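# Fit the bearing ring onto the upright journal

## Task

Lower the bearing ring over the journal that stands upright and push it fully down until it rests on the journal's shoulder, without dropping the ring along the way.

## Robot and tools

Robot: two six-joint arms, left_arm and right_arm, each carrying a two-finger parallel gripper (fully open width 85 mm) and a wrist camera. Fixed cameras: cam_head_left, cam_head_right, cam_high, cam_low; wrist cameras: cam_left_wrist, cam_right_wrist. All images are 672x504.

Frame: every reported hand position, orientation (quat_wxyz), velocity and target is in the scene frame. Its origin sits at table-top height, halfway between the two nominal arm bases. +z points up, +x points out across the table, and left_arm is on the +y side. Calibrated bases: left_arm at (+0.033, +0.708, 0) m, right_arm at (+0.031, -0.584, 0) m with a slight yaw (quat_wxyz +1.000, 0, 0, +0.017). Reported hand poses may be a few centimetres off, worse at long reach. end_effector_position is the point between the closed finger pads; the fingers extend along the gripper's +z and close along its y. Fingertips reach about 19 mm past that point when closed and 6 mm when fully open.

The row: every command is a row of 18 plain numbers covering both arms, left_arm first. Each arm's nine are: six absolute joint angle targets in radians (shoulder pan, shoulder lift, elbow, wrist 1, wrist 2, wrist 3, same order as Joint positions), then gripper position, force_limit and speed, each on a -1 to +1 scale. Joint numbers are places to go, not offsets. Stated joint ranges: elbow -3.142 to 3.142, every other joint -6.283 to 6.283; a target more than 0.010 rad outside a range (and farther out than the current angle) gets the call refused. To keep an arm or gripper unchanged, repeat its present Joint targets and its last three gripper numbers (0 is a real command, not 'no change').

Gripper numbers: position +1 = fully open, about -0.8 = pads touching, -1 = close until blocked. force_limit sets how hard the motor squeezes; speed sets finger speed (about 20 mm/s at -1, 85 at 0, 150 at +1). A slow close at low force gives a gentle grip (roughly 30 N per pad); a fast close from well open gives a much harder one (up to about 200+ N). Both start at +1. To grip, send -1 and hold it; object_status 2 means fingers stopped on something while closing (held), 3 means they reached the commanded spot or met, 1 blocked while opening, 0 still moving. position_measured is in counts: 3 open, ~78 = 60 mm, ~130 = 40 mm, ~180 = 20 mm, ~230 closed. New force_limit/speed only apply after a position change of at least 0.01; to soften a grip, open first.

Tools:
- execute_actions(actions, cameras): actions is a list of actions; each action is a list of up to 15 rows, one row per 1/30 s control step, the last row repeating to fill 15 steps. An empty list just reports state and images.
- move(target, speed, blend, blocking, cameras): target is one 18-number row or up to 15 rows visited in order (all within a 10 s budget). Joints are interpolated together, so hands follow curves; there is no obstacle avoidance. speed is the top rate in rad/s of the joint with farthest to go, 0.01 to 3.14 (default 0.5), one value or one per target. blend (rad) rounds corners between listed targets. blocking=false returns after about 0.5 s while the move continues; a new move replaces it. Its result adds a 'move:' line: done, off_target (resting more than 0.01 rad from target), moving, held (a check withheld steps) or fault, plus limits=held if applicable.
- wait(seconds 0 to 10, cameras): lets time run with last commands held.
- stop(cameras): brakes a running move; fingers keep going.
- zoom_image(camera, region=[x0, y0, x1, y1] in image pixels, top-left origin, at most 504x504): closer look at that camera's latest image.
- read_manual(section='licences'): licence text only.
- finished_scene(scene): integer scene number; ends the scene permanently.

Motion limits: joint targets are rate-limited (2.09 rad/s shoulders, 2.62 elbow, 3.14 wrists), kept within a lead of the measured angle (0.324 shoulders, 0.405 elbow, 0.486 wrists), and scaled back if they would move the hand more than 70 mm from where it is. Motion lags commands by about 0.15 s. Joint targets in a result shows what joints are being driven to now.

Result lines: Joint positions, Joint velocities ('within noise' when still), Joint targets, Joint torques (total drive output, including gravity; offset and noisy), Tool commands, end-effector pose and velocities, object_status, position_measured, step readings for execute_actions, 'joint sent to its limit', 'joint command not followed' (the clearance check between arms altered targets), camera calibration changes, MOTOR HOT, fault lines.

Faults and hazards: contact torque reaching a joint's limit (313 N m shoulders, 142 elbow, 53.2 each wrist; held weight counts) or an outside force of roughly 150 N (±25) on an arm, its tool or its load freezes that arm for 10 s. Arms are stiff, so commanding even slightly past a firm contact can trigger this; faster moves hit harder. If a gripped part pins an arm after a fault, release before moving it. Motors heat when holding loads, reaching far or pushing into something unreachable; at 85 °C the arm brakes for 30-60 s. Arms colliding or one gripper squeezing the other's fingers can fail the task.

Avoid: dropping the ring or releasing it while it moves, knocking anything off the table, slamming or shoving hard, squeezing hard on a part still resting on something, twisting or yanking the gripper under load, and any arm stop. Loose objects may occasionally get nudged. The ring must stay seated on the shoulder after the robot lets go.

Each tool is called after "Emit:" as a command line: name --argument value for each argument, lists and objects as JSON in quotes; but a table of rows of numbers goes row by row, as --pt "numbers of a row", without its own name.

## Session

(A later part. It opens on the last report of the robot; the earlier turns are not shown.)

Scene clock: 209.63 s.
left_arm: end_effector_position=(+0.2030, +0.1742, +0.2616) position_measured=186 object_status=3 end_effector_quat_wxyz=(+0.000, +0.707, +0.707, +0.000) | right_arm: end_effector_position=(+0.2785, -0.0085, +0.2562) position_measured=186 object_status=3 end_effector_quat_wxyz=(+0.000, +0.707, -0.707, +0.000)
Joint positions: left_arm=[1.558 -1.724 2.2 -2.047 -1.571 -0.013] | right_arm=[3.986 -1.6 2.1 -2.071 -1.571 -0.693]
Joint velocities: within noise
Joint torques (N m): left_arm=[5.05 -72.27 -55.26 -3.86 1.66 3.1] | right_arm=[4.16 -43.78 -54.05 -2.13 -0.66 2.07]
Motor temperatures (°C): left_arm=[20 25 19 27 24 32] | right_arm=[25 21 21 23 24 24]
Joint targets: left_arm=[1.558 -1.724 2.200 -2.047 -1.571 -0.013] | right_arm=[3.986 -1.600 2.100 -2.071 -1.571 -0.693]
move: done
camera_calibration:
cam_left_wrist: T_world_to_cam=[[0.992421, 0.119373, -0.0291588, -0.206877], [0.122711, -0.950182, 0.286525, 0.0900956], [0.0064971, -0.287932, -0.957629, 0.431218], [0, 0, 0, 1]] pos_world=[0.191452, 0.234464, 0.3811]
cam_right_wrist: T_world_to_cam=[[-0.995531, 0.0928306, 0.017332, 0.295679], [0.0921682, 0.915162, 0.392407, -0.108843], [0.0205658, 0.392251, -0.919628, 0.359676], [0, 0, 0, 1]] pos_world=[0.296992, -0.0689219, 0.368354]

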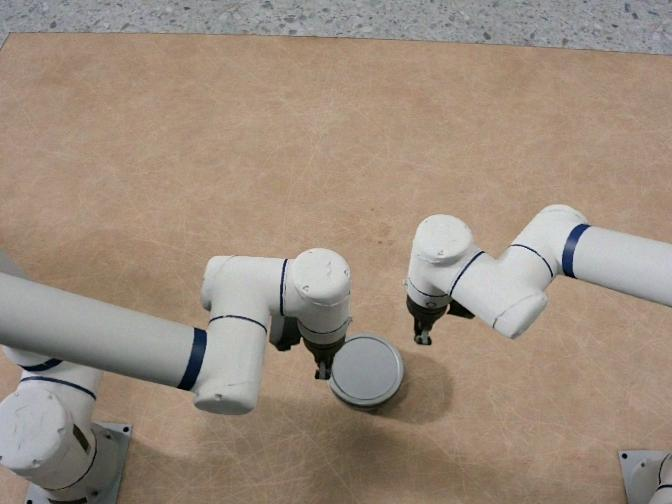

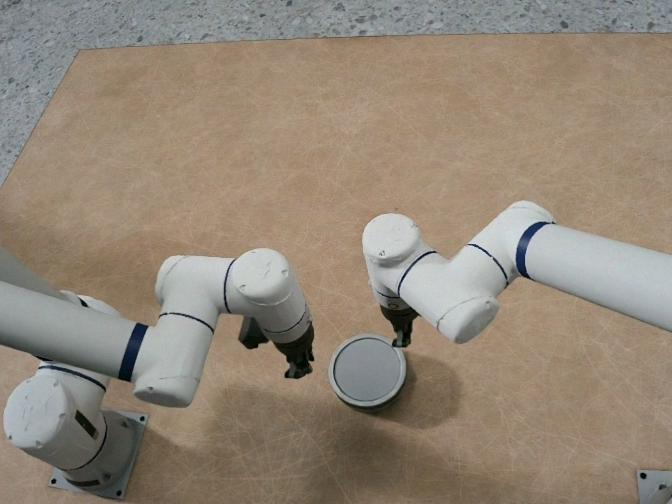

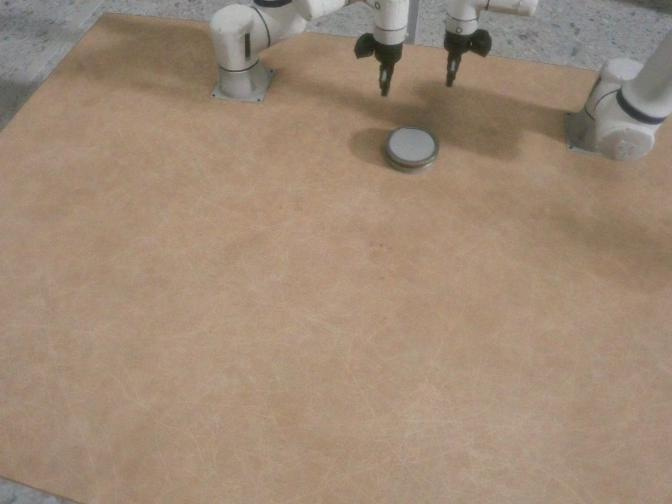

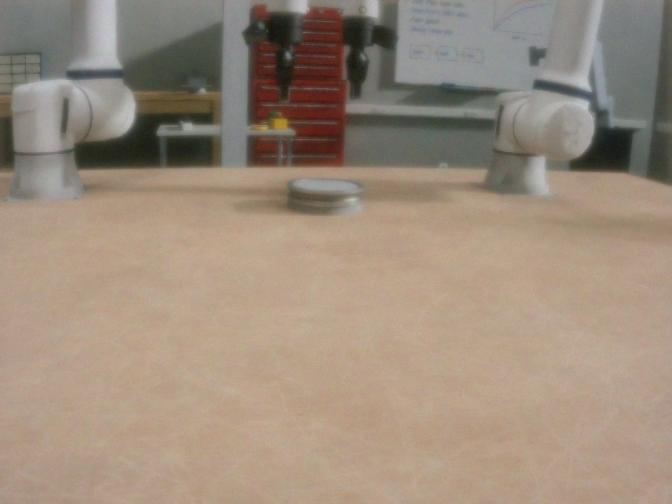

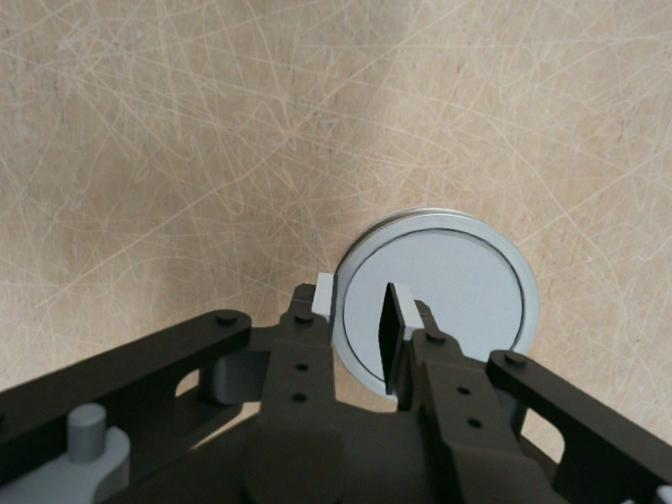

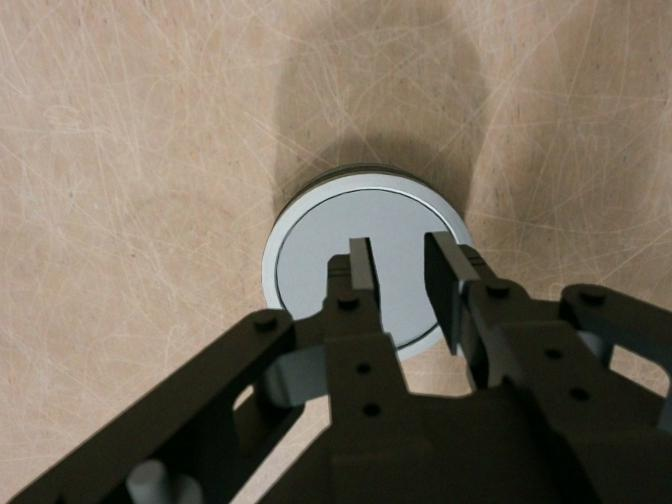

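Emit:
move --pt "1.5580 -1.7242 2.2 -2.0466 -1.571 -0.0128 -1 1 -1 3.9858 -1.6 2.1 -2.0708 -1.571 -0.6926 -1 1 -1" --pt "1.5498 -1.3943 2.2219 -2.3984 -1.571 -0.021 -1 1 -1 3.9805 -1.2365 2.003 -2.3373 -1.571 -0.6979 -1 1 -1" --pt "1.5498 -1.3522 2.2365 -2.4551 -1.571 -0.021 -1 1 -1 3.9805 -1.2027 2.0165 -2.3846 -1.571 -0.6979 -1 1 -1" --speed '[0.5,0.3,0.04]' --cameras '["cam_low","cam_left_wrist","cam_right_wrist"]'

Emit:
zoom_image --camera "cam_low" --region '[275, 150, 375, 220]'

Scene clock: 217.00 s.
left_arm: end_effector_position=(+0.1969, +0.0912, +0.0742) position_measured=231 object_status=3 end_effector_quat_wxyz=(+0.000, +0.707, +0.707, +0.000) | right_arm: end_effector_position=(+0.3653, +0.0899, +0.0742) position_measured=231 object_status=3 end_effector_quat_wxyz=(+0.000, +0.707, -0.707, +0.000)
Joint positions: left_arm=[1.55 -1.352 2.236 -2.455 -1.571 -0.021] | right_arm=[3.98 -1.203 2.016 -2.384 -1.571 -0.698]
Joint velocities: within noise
Joint torques (N m): left_arm=[-17.05 -49.02 -23.48 -8.59 0.55 -3.04] | right_arm=[-8.65 -46.35 -41.54 -7.74 0.17 -1.74]
Motor temperatures (°C): left_arm=[20 25 19 27 24 32] | right_arm=[25 21 21 23 24 24]
Joint targets: left_arm=[1.550 -1.352 2.236 -2.455 -1.571 -0.021] | right_arm=[3.981 -1.203 2.017 -2.385 -1.571 -0.698]
move: done
camera_calibration:
cam_left_wrist: T_world_to_cam=[[0.992421, 0.119373, -0.0291588, -0.196269], [0.122711, -0.950182, 0.286525, 0.0655911], [0.0064971, -0.287932, -0.957629, 0.227872], [0, 0, 0, 1]] pos_world=[0.185252, 0.151364, 0.1937]
cam_right_wrist: T_world_to_cam=[[-0.99553, 0.0928381, 0.0173353, 0.37601], [0.0921763, 0.915161, 0.392407, -0.135471], [0.0205658, 0.392251, -0.919628, 0.151923], [0, 0, 0, 1]] pos_world=[0.383693, 0.0294781, 0.186354]
Images, in order (width x height): cam_low 672x504, cam_left_wrist 672x504, cam_right_wrist 672x504.

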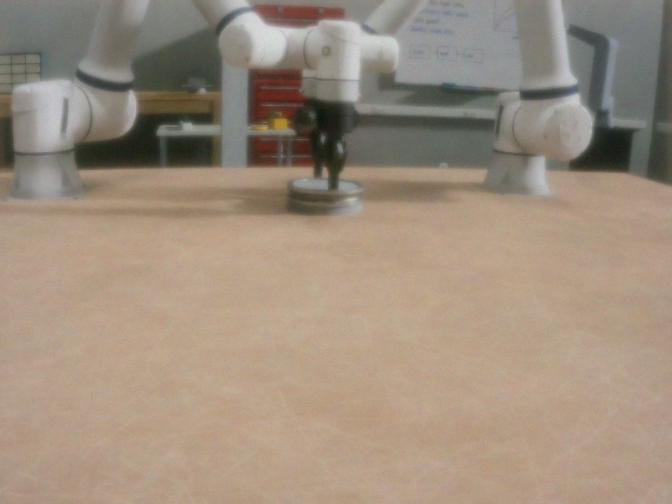

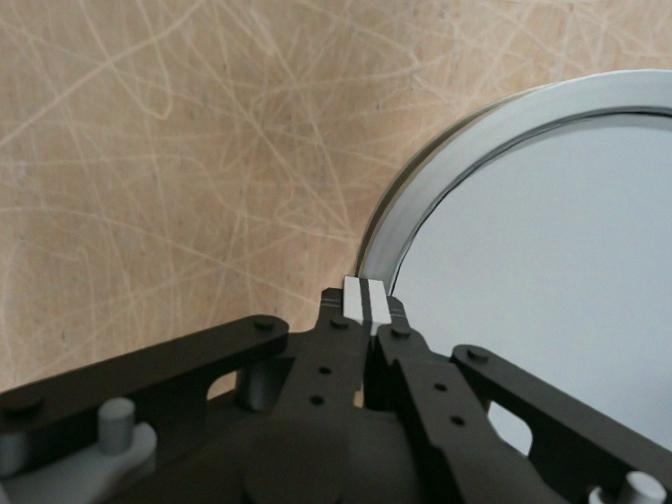

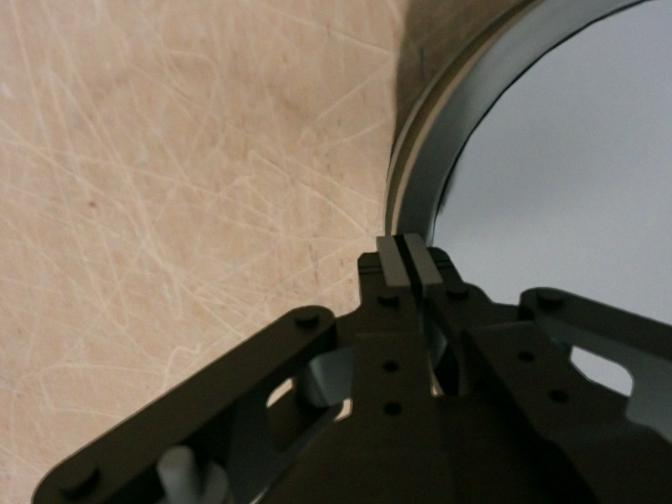

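Scaled by 5.040 from the camera's 672x504 image, which has a finer 960x720 frame.

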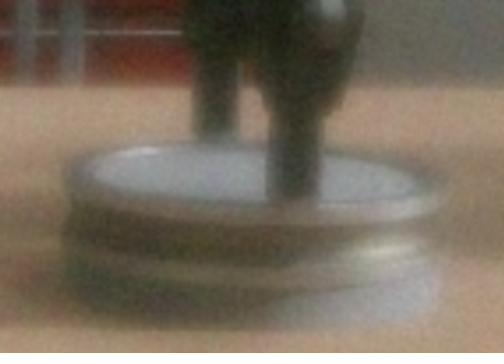

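Emit:
move --target '[1.5498,-1.3498,2.2374,-2.4584,-1.571,-0.021,-1,1,-1,3.9805,-1.2007,2.0173,-2.3873,-1.571,-0.6979,-1,1,-1]' --speed 0.01 --cameras '[]'

Emit:
move --target '[1.5498,-1.3486,2.2378,-2.4600,-1.571,-0.021,-1,1,-1,3.9805,-1.1998,2.0177,-2.3887,-1.571,-0.6979,-1,1,-1]' --speed 0.01 --cameras '[]'

Emit:
move --target '[1.5498,-1.3474,2.2382,-2.4616,-1.571,-0.021,-1,1,-1,3.9805,-1.1989,2.0180,-2.3899,-1.571,-0.6979,-1,1,-1]' --speed 0.01 --cameras '["cam_low"]'

Scene clock: 219.07 s.
left_arm: end_effector_position=(+0.1969, +0.0911, +0.0727) position_measured=231 object_status=3 end_effector_quat_wxyz=(+0.000, +0.707, +0.707, +0.000) | right_arm: end_effector_position=(+0.3654, +0.0900, +0.0728) position_measured=231 object_status=3 end_effector_quat_wxyz=(+0.000, +0.707, -0.707, +0.000)
Joint positions: left_arm=[1.55 -1.35 2.237 -2.458 -1.571 -0.021] | right_arm=[3.98 -1.201 2.017 -2.387 -1.571 -0.698]
Joint velocities: within noise
Joint torques (N m): left_arm=[-14.62 -5.91 -2.88 -3.37 0.18 -2.92] | right_arm=[-7.99 -4.91 0.37 -2.01 0.66 -1.56]
Motor temperatures (°C): left_arm=[20 25 19 27 24 32] | right_arm=[25 21 21 23 24 24]
Joint targets: left_arm=[1.550 -1.350 2.237 -2.458 -1.571 -0.021] | right_arm=[3.981 -1.201 2.017 -2.387 -1.571 -0.698]
move: done
No camera images: "cameras" was empty.

Scene clock: 219.77 s.
left_arm: end_effector_position=(+0.1969, +0.0911, +0.0719) position_measured=231 object_status=3 end_effector_quat_wxyz=(+0.000, +0.707, +0.707, +0.000) | right_arm: end_effector_position=(+0.3653, +0.0899, +0.0719) position_measured=231 object_status=3 end_effector_quat_wxyz=(+0.000, +0.707, -0.707, +0.000)
Joint positions: left_arm=[1.55 -1.349 2.238 -2.46 -1.571 -0.021] | right_arm=[3.98 -1.2 2.018 -2.389 -1.571 -0.698]
Joint velocities: within noise
Joint torques (N m): left_arm=[-15.18 28.77 11.78 -0.17 0.33 -2.87] | right_arm=[-9.33 19.06 23.41 0.74 0.47 -1.81]
Motor temperatures (°C): left_arm=[20 25 19 27 24 32] | right_arm=[25 21 21 23 24 24]
Joint targets: left_arm=[1.550 -1.349 2.238 -2.460 -1.571 -0.021] | right_arm=[3.981 -1.200 2.018 -2.389 -1.571 -0.698]
move: done
No camera images: "cameras" was empty.

Scene clock: 220.27 s.
left_arm: end_effector_position=(+0.1969, +0.0912, +0.0716) position_measured=231 object_status=3 end_effector_quat_wxyz=(+0.000, +0.707, +0.707, +0.000) | right_arm: end_effector_position=(+0.3666, +0.0914, +0.0741) position_measured=231 object_status=3 end_effector_quat_wxyz=(-0.002, +0.707, -0.707, +0.000)
Joint positions: left_arm=[1.55 -1.348 2.238 -2.461 -1.571 -0.021] | right_arm=[3.98 -1.201 2.015 -2.39 -1.571 -0.698]
Joint velocities: within noise
Joint torques (N m): left_arm=[-15.13 33.96 17.72 2.52 0.07 -2.74] | right_arm=[3.26 -55.15 -49.09 -5.44 0.52 0.1]
Motor temperatures (°C): left_arm=[20 25 19 27 24 32] | right_arm=[25 21 21 23 24 24]
Joint targets: left_arm=[1.550 -1.348 2.238 -2.460 -1.571 -0.021] | right_arm=[3.980 -1.201 2.016 -2.390 -1.571 -0.698]
Tool commands: left_gripper/position=-1.0 left_gripper/force_limit=+1.0 left_gripper/speed=-1.0 right_gripper/position=-1.0 right_gripper/force_limit=+1.0 right_gripper/speed=-1.0
FORCE FAULT: contact force on the right arm reached its limit, and that arm stopped. The contact can be on any part of that arm, not only on its tool. That arm's remaining commands of this call were not run. That arm is still stopped at the end of this call. That arm stays stopped for about 10 more seconds. Until then a move that you send moves the other arm only, and its call returns only when the move has ended. Once the stop has ended, the next robot result says so. If the stop ends while you think or write, that arm runs what you send next. While its stop runs, that arm takes no new command, but its gripper still runs the gripper command that each later call begins with. Until it ends, the stop uses up actions while you think or wait. An arm that is not stopped still takes commands.
move: fault (right_arm)
Images, in order (width x height): cam_low 672x504.

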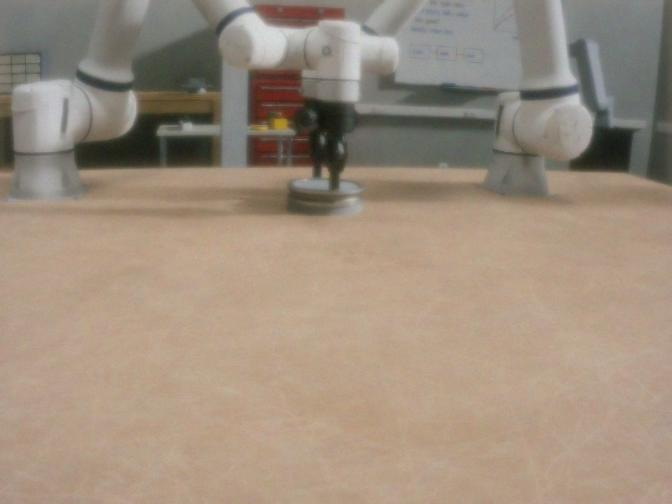

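Emit:
move --target '[1.5498,-1.3943,2.2219,-2.3984,-1.571,-0.021,-1,1,-1,3.9805,-1.2365,2.003,-2.3373,-1.571,-0.6979,-1,1,-1]' --speed 0.2 --cameras '[]'

Emit:
wait --seconds 9.5 --cameras '[]'

Emit:
move --target '[1.5498,-1.3943,2.2219,-2.3984,-1.571,-0.021,-1,1,-1,3.9805,-1.2365,2.003,-2.3373,-1.571,-0.6979,-1,1,-1]' --speed 0.2 --cameras '["cam_low"]'

Emit:
zoom_image --camera "cam_low" --region '[275, 150, 375, 220]'

Scene clock: 222.07 s.
left_arm: end_effector_position=(+0.1969, +0.0921, +0.1002) position_measured=231 object_status=3 end_effector_quat_wxyz=(+0.000, +0.707, +0.707, +0.000) | right_arm: end_effector_position=(+0.3666, +0.0914, +0.0741) position_measured=231 object_status=3 end_effector_quat_wxyz=(-0.002, +0.707, -0.707, +0.000)
Joint positions: left_arm=[1.55 -1.394 2.222 -2.399 -1.571 -0.021] | right_arm=[3.98 -1.201 2.015 -2.39 -1.571 -0.698]
Joint velocities: within noise
Joint torques (N m): left_arm=[-13.94 -103.65 -47 -2.97 0.02 -2.73] | right_arm=[1.43 -56.16 -49.49 -5.34 0.49 0.46]
Motor temperatures (°C): left_arm=[20 25 19 27 24 32] | right_arm=[25 21 21 23 24 24]
Joint targets: left_arm=[1.550 -1.394 2.222 -2.398 -1.571 -0.021] | right_arm=[3.980 -1.201 2.016 -2.390 -1.571 -0.698]
Tool commands: left_gripper/position=-1.0 left_gripper/force_limit=+1.0 left_gripper/speed=-1.0 right_gripper/position=-1.0 right_gripper/force_limit=+1.0 right_gripper/speed=-1.0
FORCE FAULT, CONTINUED: the right arm was still stopped when this call began, by the force fault that an earlier result reported. Since the last result the stop counts as 1 of the actions that you can send in this scene. That arm ran no command of this call. That arm is still stopped at the end of this call. That arm stays stopped for about 8 more seconds. If the stop ends while you think or write, that arm runs what you send next. While its stop runs, that arm takes no new command, but its gripper still runs the gripper command that each later call begins with.
move: done (left_arm), not run (right_arm; its earlier fault stop)
No camera images: "cameras" was empty.

Scene clock: 231.57 s.
left_arm: end_effector_position=(+0.1969, +0.0921, +0.1003) position_measured=231 object_status=3 end_effector_quat_wxyz=(+0.000, +0.707, +0.707, +0.000) | right_arm: end_effector_position=(+0.3666, +0.0914, +0.0741) position_measured=231 object_status=3 end_effector_quat_wxyz=(-0.002, +0.707, -0.707, +0.000)
Joint positions: left_arm=[1.55 -1.394 2.222 -2.398 -1.571 -0.021] | right_arm=[3.98 -1.201 2.015 -2.39 -1.571 -0.698]
Joint velocities: within noise
Joint torques (N m): left_arm=[3.48 -100.05 -32.26 -7.41 -1.17 -2.19] | right_arm=[2.47 -56.62 -48.85 -5.28 0.32 0.25]
Motor temperatures (°C): left_arm=[20 25 19 27 24 32] | right_arm=[25 21 21 23 24 24]
Joint targets: left_arm=[1.550 -1.394 2.222 -2.398 -1.571 -0.021] | right_arm=[3.980 -1.201 2.016 -2.390 -1.571 -0.698]
Tool commands: left_gripper/position=-1.0 left_gripper/force_limit=+1.0 left_gripper/speed=-1.0 right_gripper/position=-1.0 right_gripper/force_limit=+1.0 right_gripper/speed=-1.0
FORCE FAULT, CONTINUED: the right arm's stop, for the force fault that an earlier result reported, is over. The rest of the stop counts as 15 of the actions that you can send in this scene. That arm's target is now where it stood when the stop ended, not its last command. That arm accepts commands again.
wait: 9.50 s; at rest by 0.17 s
No camera images: "cameras" was empty.

Scene clock: 232.47 s.
left_arm: end_effector_position=(+0.1969, +0.0921, +0.1003) position_measured=231 object_status=3 end_effector_quat_wxyz=(+0.000, +0.707, +0.707, +0.000) | right_arm: end_effector_position=(+0.3651, +0.0896, +0.1001) position_measured=231 object_status=3 end_effector_quat_wxyz=(+0.000, +0.707, -0.707, +0.000)
Joint positions: left_arm=[1.55 -1.394 2.222 -2.398 -1.571 -0.021] | right_arm=[3.98 -1.236 2.003 -2.338 -1.571 -0.698]
Joint velocities: within noise
Joint torques (N m): left_arm=[5.4 -99.48 -30.12 -7.29 -1.33 -1.9] | right_arm=[3.32 -65.04 -60.78 -1.48 0.46 0.12]
Motor temperatures (°C): left_arm=[20 25 19 27 24 32] | right_arm=[25 21 21 23 24 24]
Joint targets: left_arm=[1.550 -1.394 2.222 -2.398 -1.571 -0.021] | right_arm=[3.981 -1.236 2.003 -2.337 -1.571 -0.698]
move: done
Images, in order (width x height): cam_low 672x504.

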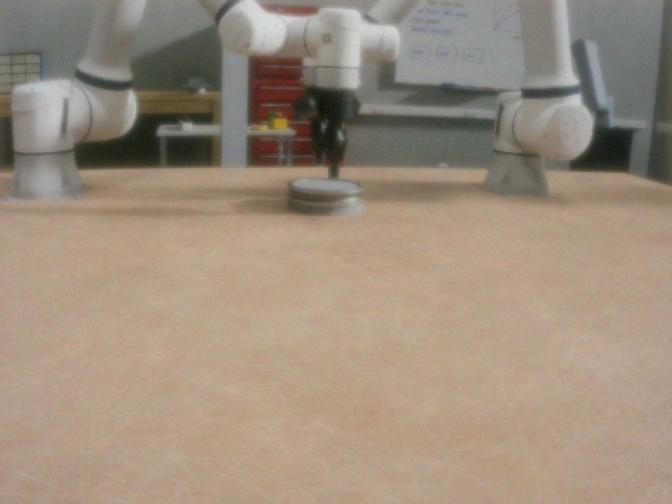

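Scaled by 5.040 from the camera's 672x504 image, which has a finer 960x720 frame.

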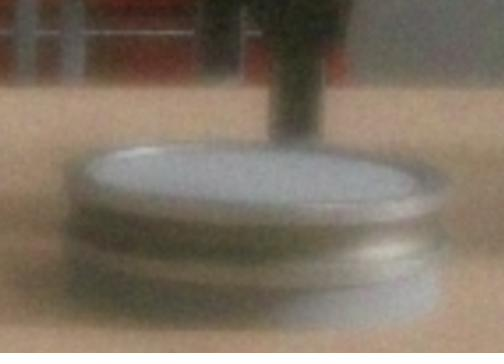

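Emit:
finished_scene --scene 1

The scene is finished: the task was done.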